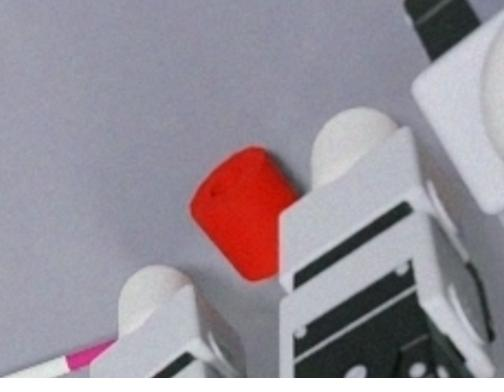

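Call:
execute_actions:
  actions:
    - [[0.001,0,0.014,0,0,0, 0.754,0.07,0.576,0.696, 0.754,-0.07,0.576,0.696, 0.85,0,-0.95,-0.2, 0.714,0.678,0.226,0.168, 0.5,-0.8, 0,0,0,0,0,0, 0.754,0.07,0.576,0.696, 0.754,-0.07,0.576,0.696, 0.85,0,-0.95,-0.2, 0.714,0.678,0.226,0.168, 0.5,-0.8]]
    - [[0,0,0,0,0,0, 0.754,-0.1,0.576,0.696, 0.754,0.05,0.576,0.696, 0.85,0,-0.95,-0.2, 0.714,0.678,0.226,0.168, 0.5,-0.8, 0,0,0,0,0,0, 0.754,0.07,0.576,0.696, 0.754,-0.07,0.576,0.696, 0.85,0,-0.95,-0.2, 0.714,0.678,0.226,0.168, 0.5,-0.8]]
    - [[0,0,0,0,0,0, 0.754,-0.25,0.576,0.696, 0.754,0.25,0.576,0.696, 0.85,0,-0.95,-0.2, 0.714,0.678,0.226,0.168, 0.5,-0.8, 0,0,0,0,0,0, 0.754,0.07,0.576,0.696, 0.754,-0.07,0.576,0.696, 0.85,0,-0.95,-0.2, 0.714,0.678,0.226,0.168, 0.5,-0.8]]

Call:
execute_actions:
  actions:
    - [[0,0,-0.06,0,0,0, 0.754,-0.25,0.576,0.696, 0.754,0.25,0.576,0.696, 0.85,0,-0.95,-0.2, 0.714,0.678,0.226,0.168, 0.5,-0.8, 0,0,0,0,0,0, 0.754,0.07,0.576,0.696, 0.754,-0.07,0.576,0.696, 0.85,0,-0.95,-0.2, 0.714,0.678,0.226,0.168, 0.5,-0.8]]
    - [[0,0,-0.08,0,0,0, 0.754,-0.25,0.576,0.696, 0.754,0.25,0.576,0.696, 0.85,0,-0.95,-0.2, 0.714,0.678,0.226,0.168, 0.5,-0.8, 0,0,0,0,0,0, 0.754,0.07,0.576,0.696, 0.754,-0.07,0.576,0.696, 0.85,0,-0.95,-0.2, 0.714,0.678,0.226,0.168, 0.5,-0.8]]
  cameras: ["cam_left_wrist"]

Scene clock: 307.10 s.
left_arm: end_effector_position=(+0.4374, -0.3378, +0.1313) hand_goal=(+0.754, -0.250, +0.576, +0.696, +0.754, +0.250, +0.576, +0.696, +0.850, +0.000, -0.950, -0.200, +0.714, +0.678, +0.226, +0.168) hand_measured=(+0.754, -0.028, +0.576, +0.696, +0.754, +0.024, +0.576, +0.696, +0.852, +0.000, -0.942, -0.198, +0.714, +0.678, +0.224, +0.168) hand_current_ma=(+0, +413, +0, +0, +0, -412, +0, +0, +0, +0, +3, +1, +0, +0, -1, +0) hand_state=(goal, blocked, goal, goal, goal, blocked, goal, goal, goal, goal, goal, goal, goal, goal, goal, goal) hand_current_limit=0.50 hand_speed=-0.80 end_effector_quat_wxyz=(+0.002, +0.959, +0.284, +0.001) | right_arm: end_effector_position=(+0.1444, -0.2136, +0.2334) hand_goal=(+0.754, +0.070, +0.576, +0.696, +0.754, -0.070, +0.576, +0.696, +0.850, +0.000, -0.950, -0.200, +0.714, +0.678, +0.226, +0.168) hand_measured=(+0.754, +0.060, +0.576, +0.696, +0.754, -0.070, +0.576, +0.696, +0.848, +0.000, -0.944, -0.196, +0.714, +0.678, +0.224, +0.168) hand_current_ma=(-1, -17, +1, +0, -1, +1, +1, +0, -2, +0, +12, +4, +0, -1, -2, +0) hand_state=(goal, goal, goal, goal, goal, goal, goal, goal, goal, goal, goal, goal, goal, goal, goal, goal) hand_current_limit=0.50 hand_speed=-0.80 end_effector_quat_wxyz=(+0.320, +0.531, +0.777, -0.107)
Joint positions: left_arm=[-0.642 1.609 1.267 -1.225 0.001 0.353] | right_arm=[-1.593 0.503 0.578 -1.073 -0.407 -1.844]
Joint torques (N m): left_arm=[0.85 -14.39 6.89 0.61 -0.17 -0.06] | right_arm=[-0.5 1.38 12.94 2.44 -0.47 -0.02]
Heat: left arm: hottest elbow 44 °C; right arm: hottest elbow 47 °C.
Hand target: left_arm +0.4412, -0.3380, +0.1227; -0.002, +0.958, +0.288, +0.000 | right_arm +0.1443, -0.2188, +0.2503; +0.330, +0.525, +0.775, -0.122
Off the commanded pose: left_arm 0.009 m, 1 deg | right_arm 0.018 m, 2 deg.
Step readings (end_effector_position of left_arm | right_arm):
0: (+0.4370, -0.3375, +0.1388) | (+0.1444, -0.2136, +0.2334)
1: (+0.4370, -0.3375, +0.1389) | (+0.1444, -0.2136, +0.2334)
2: (+0.4373, -0.3377, +0.1387) | (+0.1444, -0.2136, +0.2334)
4: (+0.4378, -0.3381, +0.1378) | (+0.1444, -0.2136, +0.2334)
8: (+0.4374, -0.3378, +0.1342) | (+0.1444, -0.2136, +0.2334)
15: (+0.4374, -0.3378, +0.1312) | (+0.1444, -0.2136, +0.2334)
16: (+0.4374, -0.3378, +0.1312) | (+0.1444, -0.2136, +0.2334)
17: (+0.4374, -0.3378, +0.1312) | (+0.1444, -0.2136, +0.2334)
19: (+0.4374, -0.3378, +0.1313) | (+0.1444, -0.2136, +0.2334)
23: (+0.4374, -0.3378, +0.1313) | (+0.1444, -0.2136, +0.2334)
30: (+0.4374, -0.3378, +0.1313) | (+0.1444, -0.2136, +0.2334)
31: (+0.4374, -0.3378, +0.1313) | (+0.1444, -0.2136, +0.2334)
32: (+0.4374, -0.3378, +0.1313) | (+0.1444, -0.2136, +0.2334)
34: (+0.4374, -0.3378, +0.1313) | (+0.1444, -0.2136, +0.2334)
38: (+0.4374, -0.3378, +0.1313) | (+0.1444, -0.2136, +0.2334)
45: (+0.4374, -0.3378, +0.1313) | (+0.1444, -0.2136, +0.2334)

Scene clock: 308.40 s.
left_arm: end_effector_position=(+0.4302, -0.3324, +0.1813) hand_goal=(+0.754, -0.250, +0.576, +0.696, +0.754, +0.250, +0.576, +0.696, +0.850, +0.000, -0.950, -0.200, +0.714, +0.678, +0.226, +0.168) hand_measured=(+0.754, -0.028, +0.576, +0.696, +0.752, +0.024, +0.576, +0.696, +0.852, +0.000, -0.942, -0.198, +0.714, +0.678, +0.224, +0.168) hand_current_ma=(+0, +412, +0, +0, +0, -412, +0, +0, +0, +0, +3, +1, +0, +0, -1, +0) hand_state=(goal, blocked, goal, goal, goal, blocked, goal, goal, goal, goal, goal, goal, goal, goal, goal, goal) hand_current_limit=0.50 hand_speed=-0.80 end_effector_quat_wxyz=(-0.020, +0.959, +0.284, -0.015) | right_arm: end_effector_position=(+0.1444, -0.2136, +0.2334) hand_goal=(+0.754, +0.070, +0.576, +0.696, +0.754, -0.070, +0.576, +0.696, +0.850, +0.000, -0.950, -0.200, +0.714, +0.678, +0.226, +0.168) hand_measured=(+0.754, +0.060, +0.576, +0.696, +0.754, -0.070, +0.576, +0.696, +0.848, +0.000, -0.944, -0.196, +0.714, +0.678, +0.224, +0.168) hand_current_ma=(-1, -17, +1, +0, -1, +1, +1, +0, -2, +0, +12, +4, +0, -1, -2, +0) hand_state=(goal, goal, goal, goal, goal, goal, goal, goal, goal, goal, goal, goal, goal, goal, goal, goal) hand_current_limit=0.50 hand_speed=-0.80 end_effector_quat_wxyz=(+0.320, +0.531, +0.777, -0.107)
Joint positions: left_arm=[-0.642 1.582 1.383 -1.421 0.001 0.353] | right_arm=[-1.593 0.503 0.578 -1.073 -0.407 -1.844]
Joint torques (N m): left_arm=[0.79 -16.97 10.29 -0.36 -0.17 -0.07] | right_arm=[-0.56 1.38 12.94 2.43 -0.47 -0.02]
Heat: left arm: hottest elbow 44 °C; right arm: hottest elbow 47 °C.
Hand target: left_arm +0.4413, -0.3384, +0.2068; -0.002, +0.958, +0.288, +0.000 | right_arm +0.1443, -0.2188, +0.2503; +0.330, +0.525, +0.775, -0.122
Off the commanded pose: left_arm 0.028 m, 3 deg | right_arm 0.018 m, 2 deg.
Step readings (end_effector_position of left_arm | right_arm):
0: (+0.4374, -0.3378, +0.1313) | (+0.1444, -0.2136, +0.2334)
1: (+0.4374, -0.3378, +0.1313) | (+0.1444, -0.2136, +0.2334)
2: (+0.4368, -0.3373, +0.1310) | (+0.1444, -0.2136, +0.2334)
4: (+0.4331, -0.3346, +0.1295) | (+0.1444, -0.2136, +0.2334)
8: (+0.4266, -0.3297, +0.1277) | (+0.1444, -0.2136, +0.2334)
15: (+0.4276, -0.3305, +0.1320) | (+0.1444, -0.2136, +0.2334)
16: (+0.4276, -0.3305, +0.1325) | (+0.1444, -0.2136, +0.2334)
17: (+0.4267, -0.3298, +0.1341) | (+0.1444, -0.2136, +0.2334)
19: (+0.4250, -0.3286, +0.1400) | (+0.1444, -0.2136, +0.2334)
23: (+0.4285, -0.3311, +0.1621) | (+0.1444, -0.2136, +0.2334)
30: (+0.4311, -0.3331, +0.1816) | (+0.1444, -0.2136, +0.2334)
camera_calibration:
cam_left_wrist: T_world_to_cam=[[-0.988645, 0.149493, 0.01525, 0.446927], [0.111484, 0.66164, 0.741488, -0.00962176], [0.100757, 0.734768, -0.670793, 0.448182], [0, 0, 0, 1]] pos_world=[0.397767, -0.389756, 0.300956]
Images, in order (width x height): cam_left_wrist 672x504.

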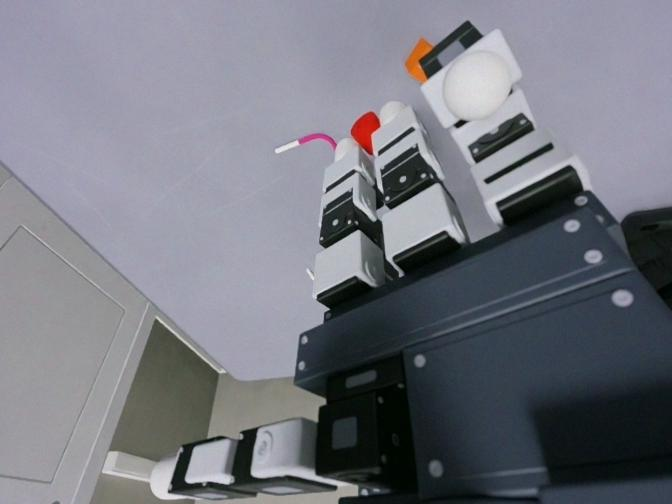

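Call:
execute_actions:
  actions:
    - [[0.0825,-0.189,-0.005,0,0,0, 0.754,-0.25,0.576,0.696, 0.754,0.25,0.576,0.696, 0.85,0,-0.95,-0.2, 0.714,0.678,0.226,0.168, 0.5,-0.8, 0.1025,0.096,-0.056,-0.0109,0.0383,-0.0524, 0.754,0.07,0.576,0.696, 0.754,-0.07,0.576,0.696, 0.85,0,-0.95,-0.2, 0.714,0.678,0.226,0.168, 0.5,-0.8]]
    - [[0.0825,-0.189,-0.005,0,0,0, 0.754,-0.25,0.576,0.696, 0.754,0.25,0.576,0.696, 0.85,0,-0.95,-0.2, 0.714,0.678,0.226,0.168, 0.5,-0.8, 0.1025,0.096,-0.056,-0.0109,0.0383,-0.0524, 0.754,0.07,0.576,0.696, 0.754,-0.07,0.576,0.696, 0.85,0,-0.95,-0.2, 0.714,0.678,0.226,0.168, 0.5,-0.8]]
    - [[0.0825,-0.189,0,0,0,0, 0.754,-0.25,0.576,0.696, 0.754,0.25,0.576,0.696, 0.85,0,-0.95,-0.2, 0.714,0.678,0.226,0.168, 0.5,-0.8, 0.075,0.128,-0.0265,-0.0109,0.0383,-0.0524, 0.754,0.07,0.576,0.696, 0.754,-0.07,0.576,0.696, 0.85,0,-0.95,-0.2, 0.714,0.678,0.226,0.168, 0.5,-0.8]]
    - [[0.0825,-0.189,0,0,0,0, 0.754,-0.25,0.576,0.696, 0.754,0.25,0.576,0.696, 0.85,0,-0.95,-0.2, 0.714,0.678,0.226,0.168, 0.5,-0.8, 0.075,0.128,-0.0265,-0.0109,0.0383,-0.0524, 0.754,0.07,0.576,0.696, 0.754,-0.07,0.576,0.696, 0.85,0,-0.95,-0.2, 0.714,0.678,0.226,0.168, 0.5,-0.8]]
    - [[0,0,0,0,0,-0.128, 0.754,-0.25,0.576,0.696, 0.754,0.25,0.576,0.696, 0.85,0,-0.95,-0.2, 0.714,0.678,0.226,0.168, 0.5,-0.8, 0.0327,0.1474,-0.004,-0.0109,0.0383,-0.0524, 0.754,0.07,0.576,0.696, 0.754,-0.07,0.576,0.696, 0.85,0,-0.95,-0.2, 0.714,0.678,0.226,0.168, 0.5,-0.8]]
    - [[0,0,0.03,0,0,0, 0.754,-0.25,0.576,0.696, 0.754,0.25,0.576,0.696, 0.85,0,-0.95,-0.2, 0.714,0.678,0.226,0.168, 0.5,-0.8, 0.0327,0.1474,-0.004,-0.0109,0.0383,-0.0524, 0.754,0.07,0.576,0.696, 0.754,-0.07,0.576,0.696, 0.85,0,-0.95,-0.2, 0.714,0.678,0.226,0.168, 0.5,-0.8]]
  cameras: ["cam_high","cam_right_wrist"]

Call:
zoom_image:
  camera: "cam_high"
  region: [260, 100, 440, 260]

Scene clock: 374.77 s.
left_arm: end_effector_position=(+0.3526, +0.1492, +0.1932) hand_goal=(+0.754, -0.250, +0.576, +0.696, +0.754, +0.250, +0.576, +0.696, +0.850, +0.000, -0.950, -0.200, +0.714, +0.678, +0.226, +0.168) hand_measured=(+0.754, -0.028, +0.576, +0.696, +0.752, +0.024, +0.576, +0.696, +0.850, +0.000, -0.942, -0.198, +0.714, +0.678, +0.222, +0.168) hand_current_ma=(+0, +412, +0, +0, +0, -412, +0, +0, +0, +0, +3, +1, +0, +0, -1, +0) hand_state=(goal, blocked, goal, goal, goal, blocked, goal, goal, goal, goal, goal, goal, goal, goal, goal, goal) hand_current_limit=0.50 hand_speed=-0.80 end_effector_quat_wxyz=(+0.001, +0.881, +0.473, -0.009) | right_arm: end_effector_position=(+0.2364, +0.2965, +0.2042) hand_goal=(+0.754, +0.070, +0.576, +0.696, +0.754, -0.070, +0.576, +0.696, +0.850, +0.000, -0.950, -0.200, +0.714, +0.678, +0.226, +0.168) hand_measured=(+0.752, +0.066, +0.576, +0.696, +0.752, -0.070, +0.576, +0.696, +0.852, +0.000, -0.944, -0.198, +0.714, +0.678, +0.224, +0.168) hand_current_ma=(-2, -4, +1, +0, -2, +0, +1, +0, +1, +0, +12, +4, +0, -1, -5, +0) hand_state=(goal, goal, goal, goal, goal, goal, goal, goal, goal, goal, goal, goal, goal, goal, goal, goal) hand_current_limit=0.50 hand_speed=-0.80 end_effector_quat_wxyz=(-0.016, +0.088, +0.996, -0.023)
Joint positions: left_arm=[0.584 1.207 1.031 -1.412 0 1.169] | right_arm=[0.831 1.151 1.025 -1.501 0.003 -0.564]
Joint torques (N m): left_arm=[0.15 -9.47 7.3 0.54 -0.11 -0.09] | right_arm=[0.26 -5.89 13.45 0.94 -0.09 -0.11]
Motor temperatures (°C): left_arm=[20 28 52 23 21 22] | right_arm=[21 20 49 22 24 22]
Heat: left arm: hottest elbow 52 °C; right arm: hottest elbow 49 °C.
Hand target: left_arm +0.3561, +0.1492, +0.1968; -0.002, +0.881, +0.473, +0.001 | right_arm +0.2444, +0.3130, +0.2292; +0.001, +0.077, +0.997, +0.001
Off the commanded pose: left_arm 0.005 m, 1 deg | right_arm 0.031 m, 4 deg.
Step readings (end_effector_position of left_arm | right_arm):
0: (+0.4302, -0.3324, +0.1813) | (+0.1444, -0.2136, +0.2334)
1: (+0.4306, -0.3320, +0.1813) | (+0.1443, -0.2134, +0.2332)
2: (+0.4300, -0.3287, +0.1809) | (+0.1442, -0.2104, +0.2310)
4: (+0.4250, -0.3103, +0.1780) | (+0.1484, -0.1955, +0.2258)
8: (+0.4205, -0.2430, +0.1815) | (+0.1623, -0.1551, +0.2246)
15: (+0.4253, -0.2109, +0.2083) | (+0.1661, -0.1315, +0.2217)
16: (+0.4245, -0.2113, +0.2083) | (+0.1661, -0.1305, +0.2207)
17: (+0.4216, -0.2089, +0.2060) | (+0.1650, -0.1265, +0.2178)
19: (+0.4143, -0.1893, +0.1986) | (+0.1663, -0.1072, +0.2123)
23: (+0.4042, -0.1185, +0.1918) | (+0.1687, -0.0619, +0.2084)
30: (+0.4015, -0.0907, +0.2066) | (+0.1707, -0.0409, +0.2139)
31: (+0.4008, -0.0908, +0.2064) | (+0.1714, -0.0395, +0.2145)
32: (+0.3993, -0.0884, +0.2056) | (+0.1726, -0.0338, +0.2154)
34: (+0.3961, -0.0661, +0.2029) | (+0.1748, -0.0129, +0.2163)
38: (+0.3859, +0.0084, +0.2010) | (+0.1764, +0.0291, +0.2161)
45: (+0.3769, +0.0309, +0.2037) | (+0.1833, +0.0460, +0.2042)
46: (+0.3761, +0.0303, +0.2038) | (+0.1849, +0.0477, +0.2045)
47: (+0.3741, +0.0328, +0.2039) | (+0.1864, +0.0549, +0.2066)
49: (+0.3670, +0.0556, +0.2036) | (+0.1866, +0.0767, +0.2111)
53: (+0.3431, +0.1254, +0.2006) | (+0.1858, +0.1159, +0.2110)
60: (+0.3410, +0.1452, +0.1981) | (+0.1960, +0.1337, +0.2070)
61: (+0.3415, +0.1444, +0.1979) | (+0.1966, +0.1352, +0.2080)
62: (+0.3433, +0.1441, +0.1983) | (+0.1969, +0.1410, +0.2091)
64: (+0.3474, +0.1458, +0.1999) | (+0.1982, +0.1586, +0.2123)
68: (+0.3518, +0.1490, +0.2051) | (+0.2107, +0.1974, +0.2100)
75: (+0.3560, +0.1497, +0.2111) | (+0.2212, +0.2091, +0.1994)
76: (+0.3564, +0.1498, +0.2108) | (+0.2215, +0.2101, +0.2007)
77: (+0.3561, +0.1498, +0.2095) | (+0.2201, +0.2156, +0.2027)
79: (+0.3549, +0.1495, +0.2047) | (+0.2203, +0.2331, +0.2090)
83: (+0.3513, +0.1479, +0.1943) | (+0.2307, +0.2781, +0.2143)
90: (+0.3523, +0.1490, +0.1932) | (+0.2353, +0.2947, +0.2009)
camera_calibration:
cam_right_wrist: T_world_to_cam=[[0.844353, 0.531639, -0.0665523, -0.312665], [0.397973, -0.539146, 0.742253, -0.133256], [0.358729, -0.653209, -0.666807, 0.373149], [0, 0, 0, 1]] pos_world=[0.183173, 0.338125, 0.326919]
Images, in order (width x height): cam_high 672x504, cam_right_wrist 672x504.

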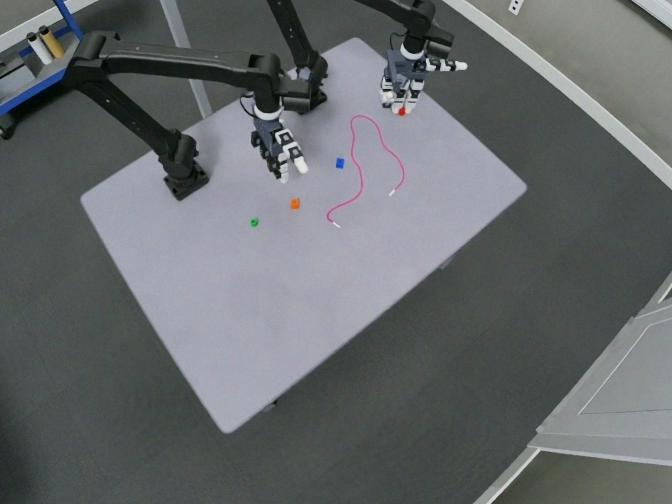

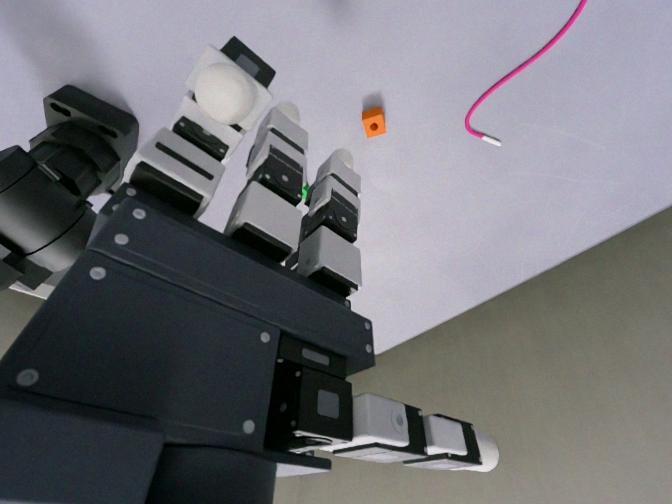

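Scaled by 2.800 from the camera's 672x504 image, which has a finer 960x720 frame.

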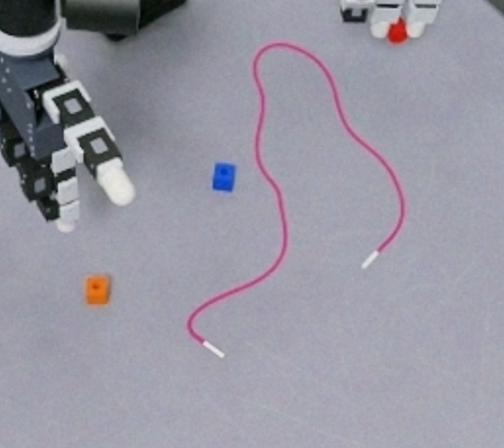

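Call:
zoom_image:
  camera: "cam_right_wrist"
  region: [320, 70, 440, 160]

Call:
zoom_image:
  camera: "cam_right_wrist"
  region: [430, 0, 622, 160]

Scaled by 4.200 from the camera's 672x504 image, which has a finer 960x720 frame.

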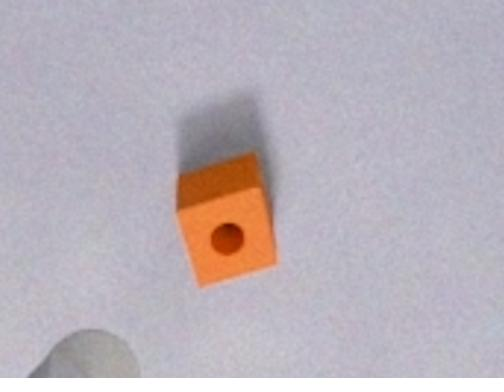

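Scaled by 2.625 from the camera's 672x504 image, which has a finer 960x720 frame.

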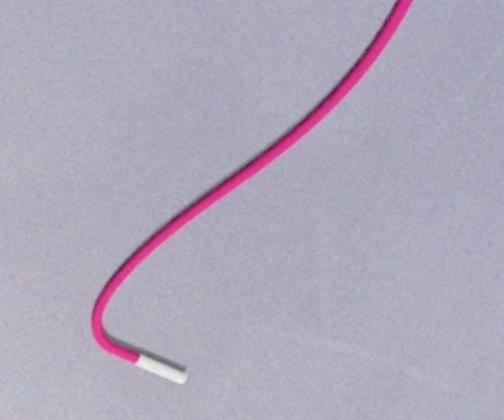

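Call:
execute_actions:
  actions:
    - [[0,0,0,0,0,0, 0.754,-0.25,0.576,0.696, 0.754,0.25,0.576,0.696, 0.85,0,-0.95,-0.2, 0.714,0.678,0.226,0.168, 0.5,-0.8, -0.150,-0.0197,0.05,0,0,0.167, 0.754,0.07,0.576,0.696, 0.754,-0.07,0.576,0.696, 0.85,0,-0.95,-0.2, 0.714,0.678,0.226,0.168, 0.5,-0.8]]
    - [[0,0,0,0,0,0, 0.754,-0.25,0.576,0.696, 0.754,0.25,0.576,0.696, 0.85,0,-0.95,-0.2, 0.714,0.678,0.226,0.168, 0.5,-0.8, 0,0,0.08,0,0,0, 0.754,0.07,0.576,0.696, 0.754,-0.07,0.576,0.696, 0.85,0,-0.95,-0.2, 0.714,0.678,0.226,0.168, 0.5,-0.8]]
  cameras: ["cam_right_wrist"]

Call:
zoom_image:
  camera: "cam_right_wrist"
  region: [230, 80, 390, 200]

Scene clock: 452.73 s.
left_arm: end_effector_position=(+0.3526, +0.1492, +0.1932) hand_goal=(+0.754, -0.250, +0.576, +0.696, +0.754, +0.250, +0.576, +0.696, +0.850, +0.000, -0.950, -0.200, +0.714, +0.678, +0.226, +0.168) hand_measured=(+0.754, -0.028, +0.576, +0.696, +0.752, +0.024, +0.576, +0.696, +0.850, +0.000, -0.942, -0.198, +0.714, +0.678, +0.222, +0.168) hand_current_ma=(+0, +412, +0, +0, +0, -412, +0, +0, +0, +0, +3, +1, +0, +0, -1, +0) hand_state=(goal, blocked, goal, goal, goal, blocked, goal, goal, goal, goal, goal, goal, goal, goal, goal, goal) hand_current_limit=0.50 hand_speed=-0.80 end_effector_quat_wxyz=(+0.001, +0.881, +0.473, -0.009) | right_arm: end_effector_position=(+0.3272, +0.2823, +0.1486) hand_goal=(+0.754, +0.070, +0.576, +0.696, +0.754, -0.070, +0.576, +0.696, +0.850, +0.000, -0.950, -0.200, +0.714, +0.678, +0.226, +0.168) hand_measured=(+0.752, +0.068, +0.576, +0.696, +0.752, -0.070, +0.576, +0.696, +0.852, +0.000, -0.944, -0.198, +0.714, +0.678, +0.224, +0.168) hand_current_ma=(-2, -3, +1, +0, -2, +0, +1, +0, +1, +0, +12, +4, +0, -1, -5, +0) hand_state=(goal, goal, goal, goal, goal, goal, goal, goal, goal, goal, goal, goal, goal, goal, goal, goal) hand_current_limit=0.50 hand_speed=-0.80 end_effector_quat_wxyz=(-0.005, +0.330, +0.944, -0.006)
Joint positions: left_arm=[0.584 1.207 1.031 -1.412 0 1.169] | right_arm=[0.731 1.296 0.988 -1.278 -0.003 -0.167]
Joint torques (N m): left_arm=[0.26 -9.52 7.3 0.55 -0.11 -0.07] | right_arm=[-0.03 -7.53 9.32 1.54 0.18 0.05]
Motor temperatures (°C): left_arm=[20 27 44 23 20 22] | right_arm=[21 22 54 21 23 23]
Heat: left arm: hottest elbow 44 °C; right arm: hottest elbow 54 °C.
Hand target: left_arm +0.3561, +0.1492, +0.1968; -0.002, +0.881, +0.474, +0.001 | right_arm +0.3316, +0.2875, +0.1513; +0.001, +0.333, +0.943, +0.001
Off the commanded pose: left_arm 0.005 m, 1 deg | right_arm 0.007 m, 1 deg.
Step readings (end_effector_position of left_arm | right_arm):
0: (+0.3526, +0.1492, +0.1932) | (+0.2363, +0.2965, +0.2042)
1: (+0.3526, +0.1492, +0.1932) | (+0.2365, +0.2965, +0.2041)
2: (+0.3526, +0.1492, +0.1932) | (+0.2388, +0.2964, +0.2041)
4: (+0.3526, +0.1492, +0.1932) | (+0.2525, +0.2941, +0.2029)
8: (+0.3526, +0.1492, +0.1932) | (+0.2883, +0.2801, +0.1908)
15: (+0.3526, +0.1492, +0.1932) | (+0.3084, +0.2728, +0.1717)
16: (+0.3526, +0.1492, +0.1932) | (+0.3096, +0.2727, +0.1714)
17: (+0.3526, +0.1492, +0.1932) | (+0.3120, +0.2738, +0.1720)
19: (+0.3526, +0.1492, +0.1932) | (+0.3197, +0.2791, +0.1733)
23: (+0.3526, +0.1492, +0.1932) | (+0.3277, +0.2843, +0.1651)
30: (+0.3526, +0.1492, +0.1932) | (+0.3263, +0.2818, +0.1483)
camera_calibration:
cam_right_wrist: T_world_to_cam=[[0.997519, 0.0648525, -0.0273941, -0.309605], [0.0640045, -0.673353, 0.736545, 0.0121404], [0.0293208, -0.736471, -0.675834, 0.426805], [0, 0, 0, 1]] pos_world=[0.295546, 0.342583, 0.271026]
Images, in order (width x height): cam_right_wrist 672x504.

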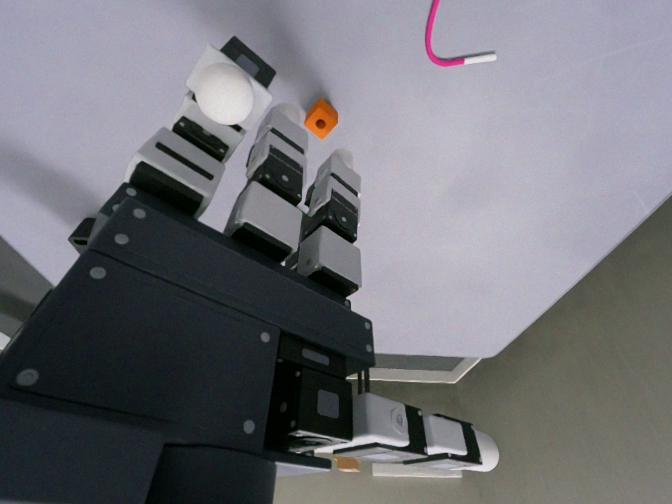

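Scaled by 3.150 from the camera's 672x504 image, which has a finer 960x720 frame.

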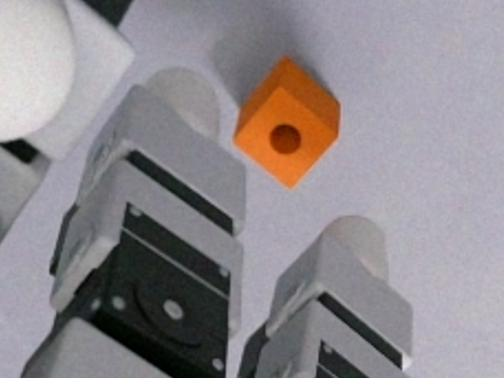

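Call:
execute_actions:
  actions:
    - [[0,0,0,0,0,0, 0.754,-0.25,0.576,0.696, 0.754,0.25,0.576,0.696, 0.85,0,-0.95,-0.2, 0.714,0.678,0.226,0.168, 0.5,-0.8, -0.0047,0,0.035,0,0,0, 0.754,0.07,0.576,0.696, 0.754,-0.07,0.576,0.696, 0.85,0,-0.95,-0.2, 0.714,0.678,0.226,0.168, 0.5,-0.8]]
    - [[0,0,0,0,0,0, 0.754,-0.25,0.576,0.696, 0.754,0.25,0.576,0.696, 0.85,0,-0.95,-0.2, 0.714,0.678,0.226,0.168, 0.5,-0.8, 0,0,0.023,0,0,0, 0.754,0.07,0.576,0.696, 0.754,-0.07,0.576,0.696, 0.85,0,-0.95,-0.2, 0.714,0.678,0.226,0.168, 0.5,-0.8]]
  cameras: ["cam_right_wrist"]

Call:
zoom_image:
  camera: "cam_right_wrist"
  region: [230, 80, 390, 200]

Scene clock: 470.20 s.
left_arm: end_effector_position=(+0.3526, +0.1492, +0.1932) hand_goal=(+0.754, -0.250, +0.576, +0.696, +0.754, +0.250, +0.576, +0.696, +0.850, +0.000, -0.950, -0.200, +0.714, +0.678, +0.226, +0.168) hand_measured=(+0.754, -0.028, +0.576, +0.696, +0.752, +0.024, +0.576, +0.696, +0.850, +0.000, -0.942, -0.198, +0.714, +0.678, +0.222, +0.168) hand_current_ma=(+0, +413, +0, +0, +0, -412, +0, +0, +0, +0, +3, +1, +0, +0, -1, +0) hand_state=(goal, blocked, goal, goal, goal, blocked, goal, goal, goal, goal, goal, goal, goal, goal, goal, goal) hand_current_limit=0.50 hand_speed=-0.80 end_effector_quat_wxyz=(+0.001, +0.881, +0.473, -0.009) | right_arm: end_effector_position=(+0.3285, +0.2833, +0.1167) hand_goal=(+0.754, +0.070, +0.576, +0.696, +0.754, -0.070, +0.576, +0.696, +0.850, +0.000, -0.950, -0.200, +0.714, +0.678, +0.226, +0.168) hand_measured=(+0.752, +0.068, +0.576, +0.696, +0.752, -0.070, +0.576, +0.696, +0.852, +0.000, -0.944, -0.198, +0.714, +0.678, +0.224, +0.168) hand_current_ma=(-2, -3, +1, +0, -2, +0, +1, +0, +1, +0, +12, +4, +0, -1, -5, +0) hand_state=(goal, goal, goal, goal, goal, goal, goal, goal, goal, goal, goal, goal, goal, goal, goal, goal) hand_current_limit=0.50 hand_speed=-0.80 end_effector_quat_wxyz=(-0.003, +0.330, +0.944, -0.003)
Joint positions: left_arm=[0.584 1.207 1.031 -1.412 0 1.169] | right_arm=[0.731 1.328 0.927 -1.178 -0.002 -0.166]
Joint torques (N m): left_arm=[0.21 -9.47 7.3 0.55 -0.11 -0.07] | right_arm=[-0.73 -7.41 8.8 1.51 0.18 -0.02]
Heat: left arm: hottest elbow 43 °C; right arm: hottest elbow 50 °C.
Hand target: left_arm +0.3561, +0.1492, +0.1968; -0.002, +0.881, +0.474, +0.001 | right_arm +0.3339, +0.2858, +0.1165; +0.001, +0.333, +0.943, +0.001
Off the commanded pose: left_arm 0.005 m, 1 deg | right_arm 0.006 m, 1 deg.
Step readings (end_effector_position of left_arm | right_arm):
0: (+0.3526, +0.1492, +0.1932) | (+0.3272, +0.2822, +0.1486)
1: (+0.3526, +0.1492, +0.1932) | (+0.3273, +0.2823, +0.1485)
2: (+0.3526, +0.1492, +0.1932) | (+0.3278, +0.2828, +0.1481)
4: (+0.3526, +0.1492, +0.1932) | (+0.3292, +0.2840, +0.1458)
8: (+0.3526, +0.1492, +0.1932) | (+0.3281, +0.2831, +0.1359)
15: (+0.3526, +0.1492, +0.1932) | (+0.3278, +0.2827, +0.1292)
16: (+0.3526, +0.1492, +0.1932) | (+0.3281, +0.2829, +0.1294)
17: (+0.3526, +0.1492, +0.1932) | (+0.3285, +0.2833, +0.1292)
19: (+0.3526, +0.1492, +0.1932) | (+0.3294, +0.2841, +0.1277)
23: (+0.3526, +0.1492, +0.1932) | (+0.3288, +0.2836, +0.1213)
30: (+0.3526, +0.1492, +0.1932) | (+0.3283, +0.2832, +0.1166)
camera_calibration:
cam_right_wrist: T_world_to_cam=[[0.997671, 0.0646497, -0.0217303, -0.312547], [0.0598278, -0.676562, 0.733951, 0.0388815], [0.0327478, -0.733542, -0.678855, 0.40444], [0, 0, 0, 1]] pos_world=[0.296249, 0.343185, 0.239227]
Images, in order (width x height): cam_right_wrist 672x504.

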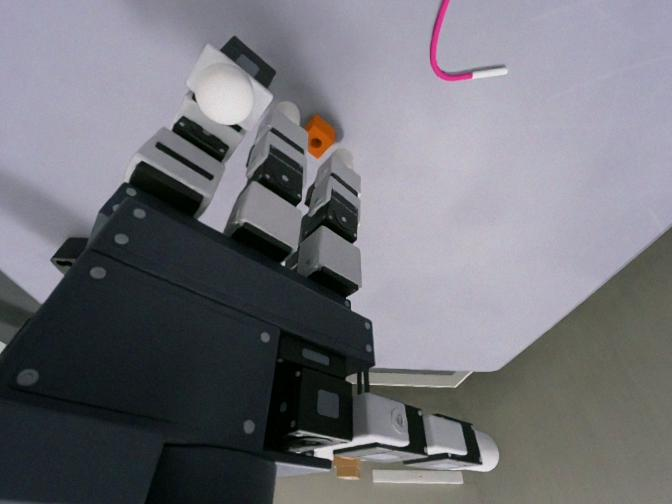

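Scaled by 3.150 from the camera's 672x504 image, which has a finer 960x720 frame.

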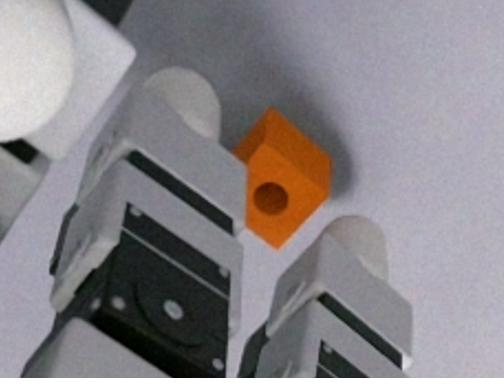

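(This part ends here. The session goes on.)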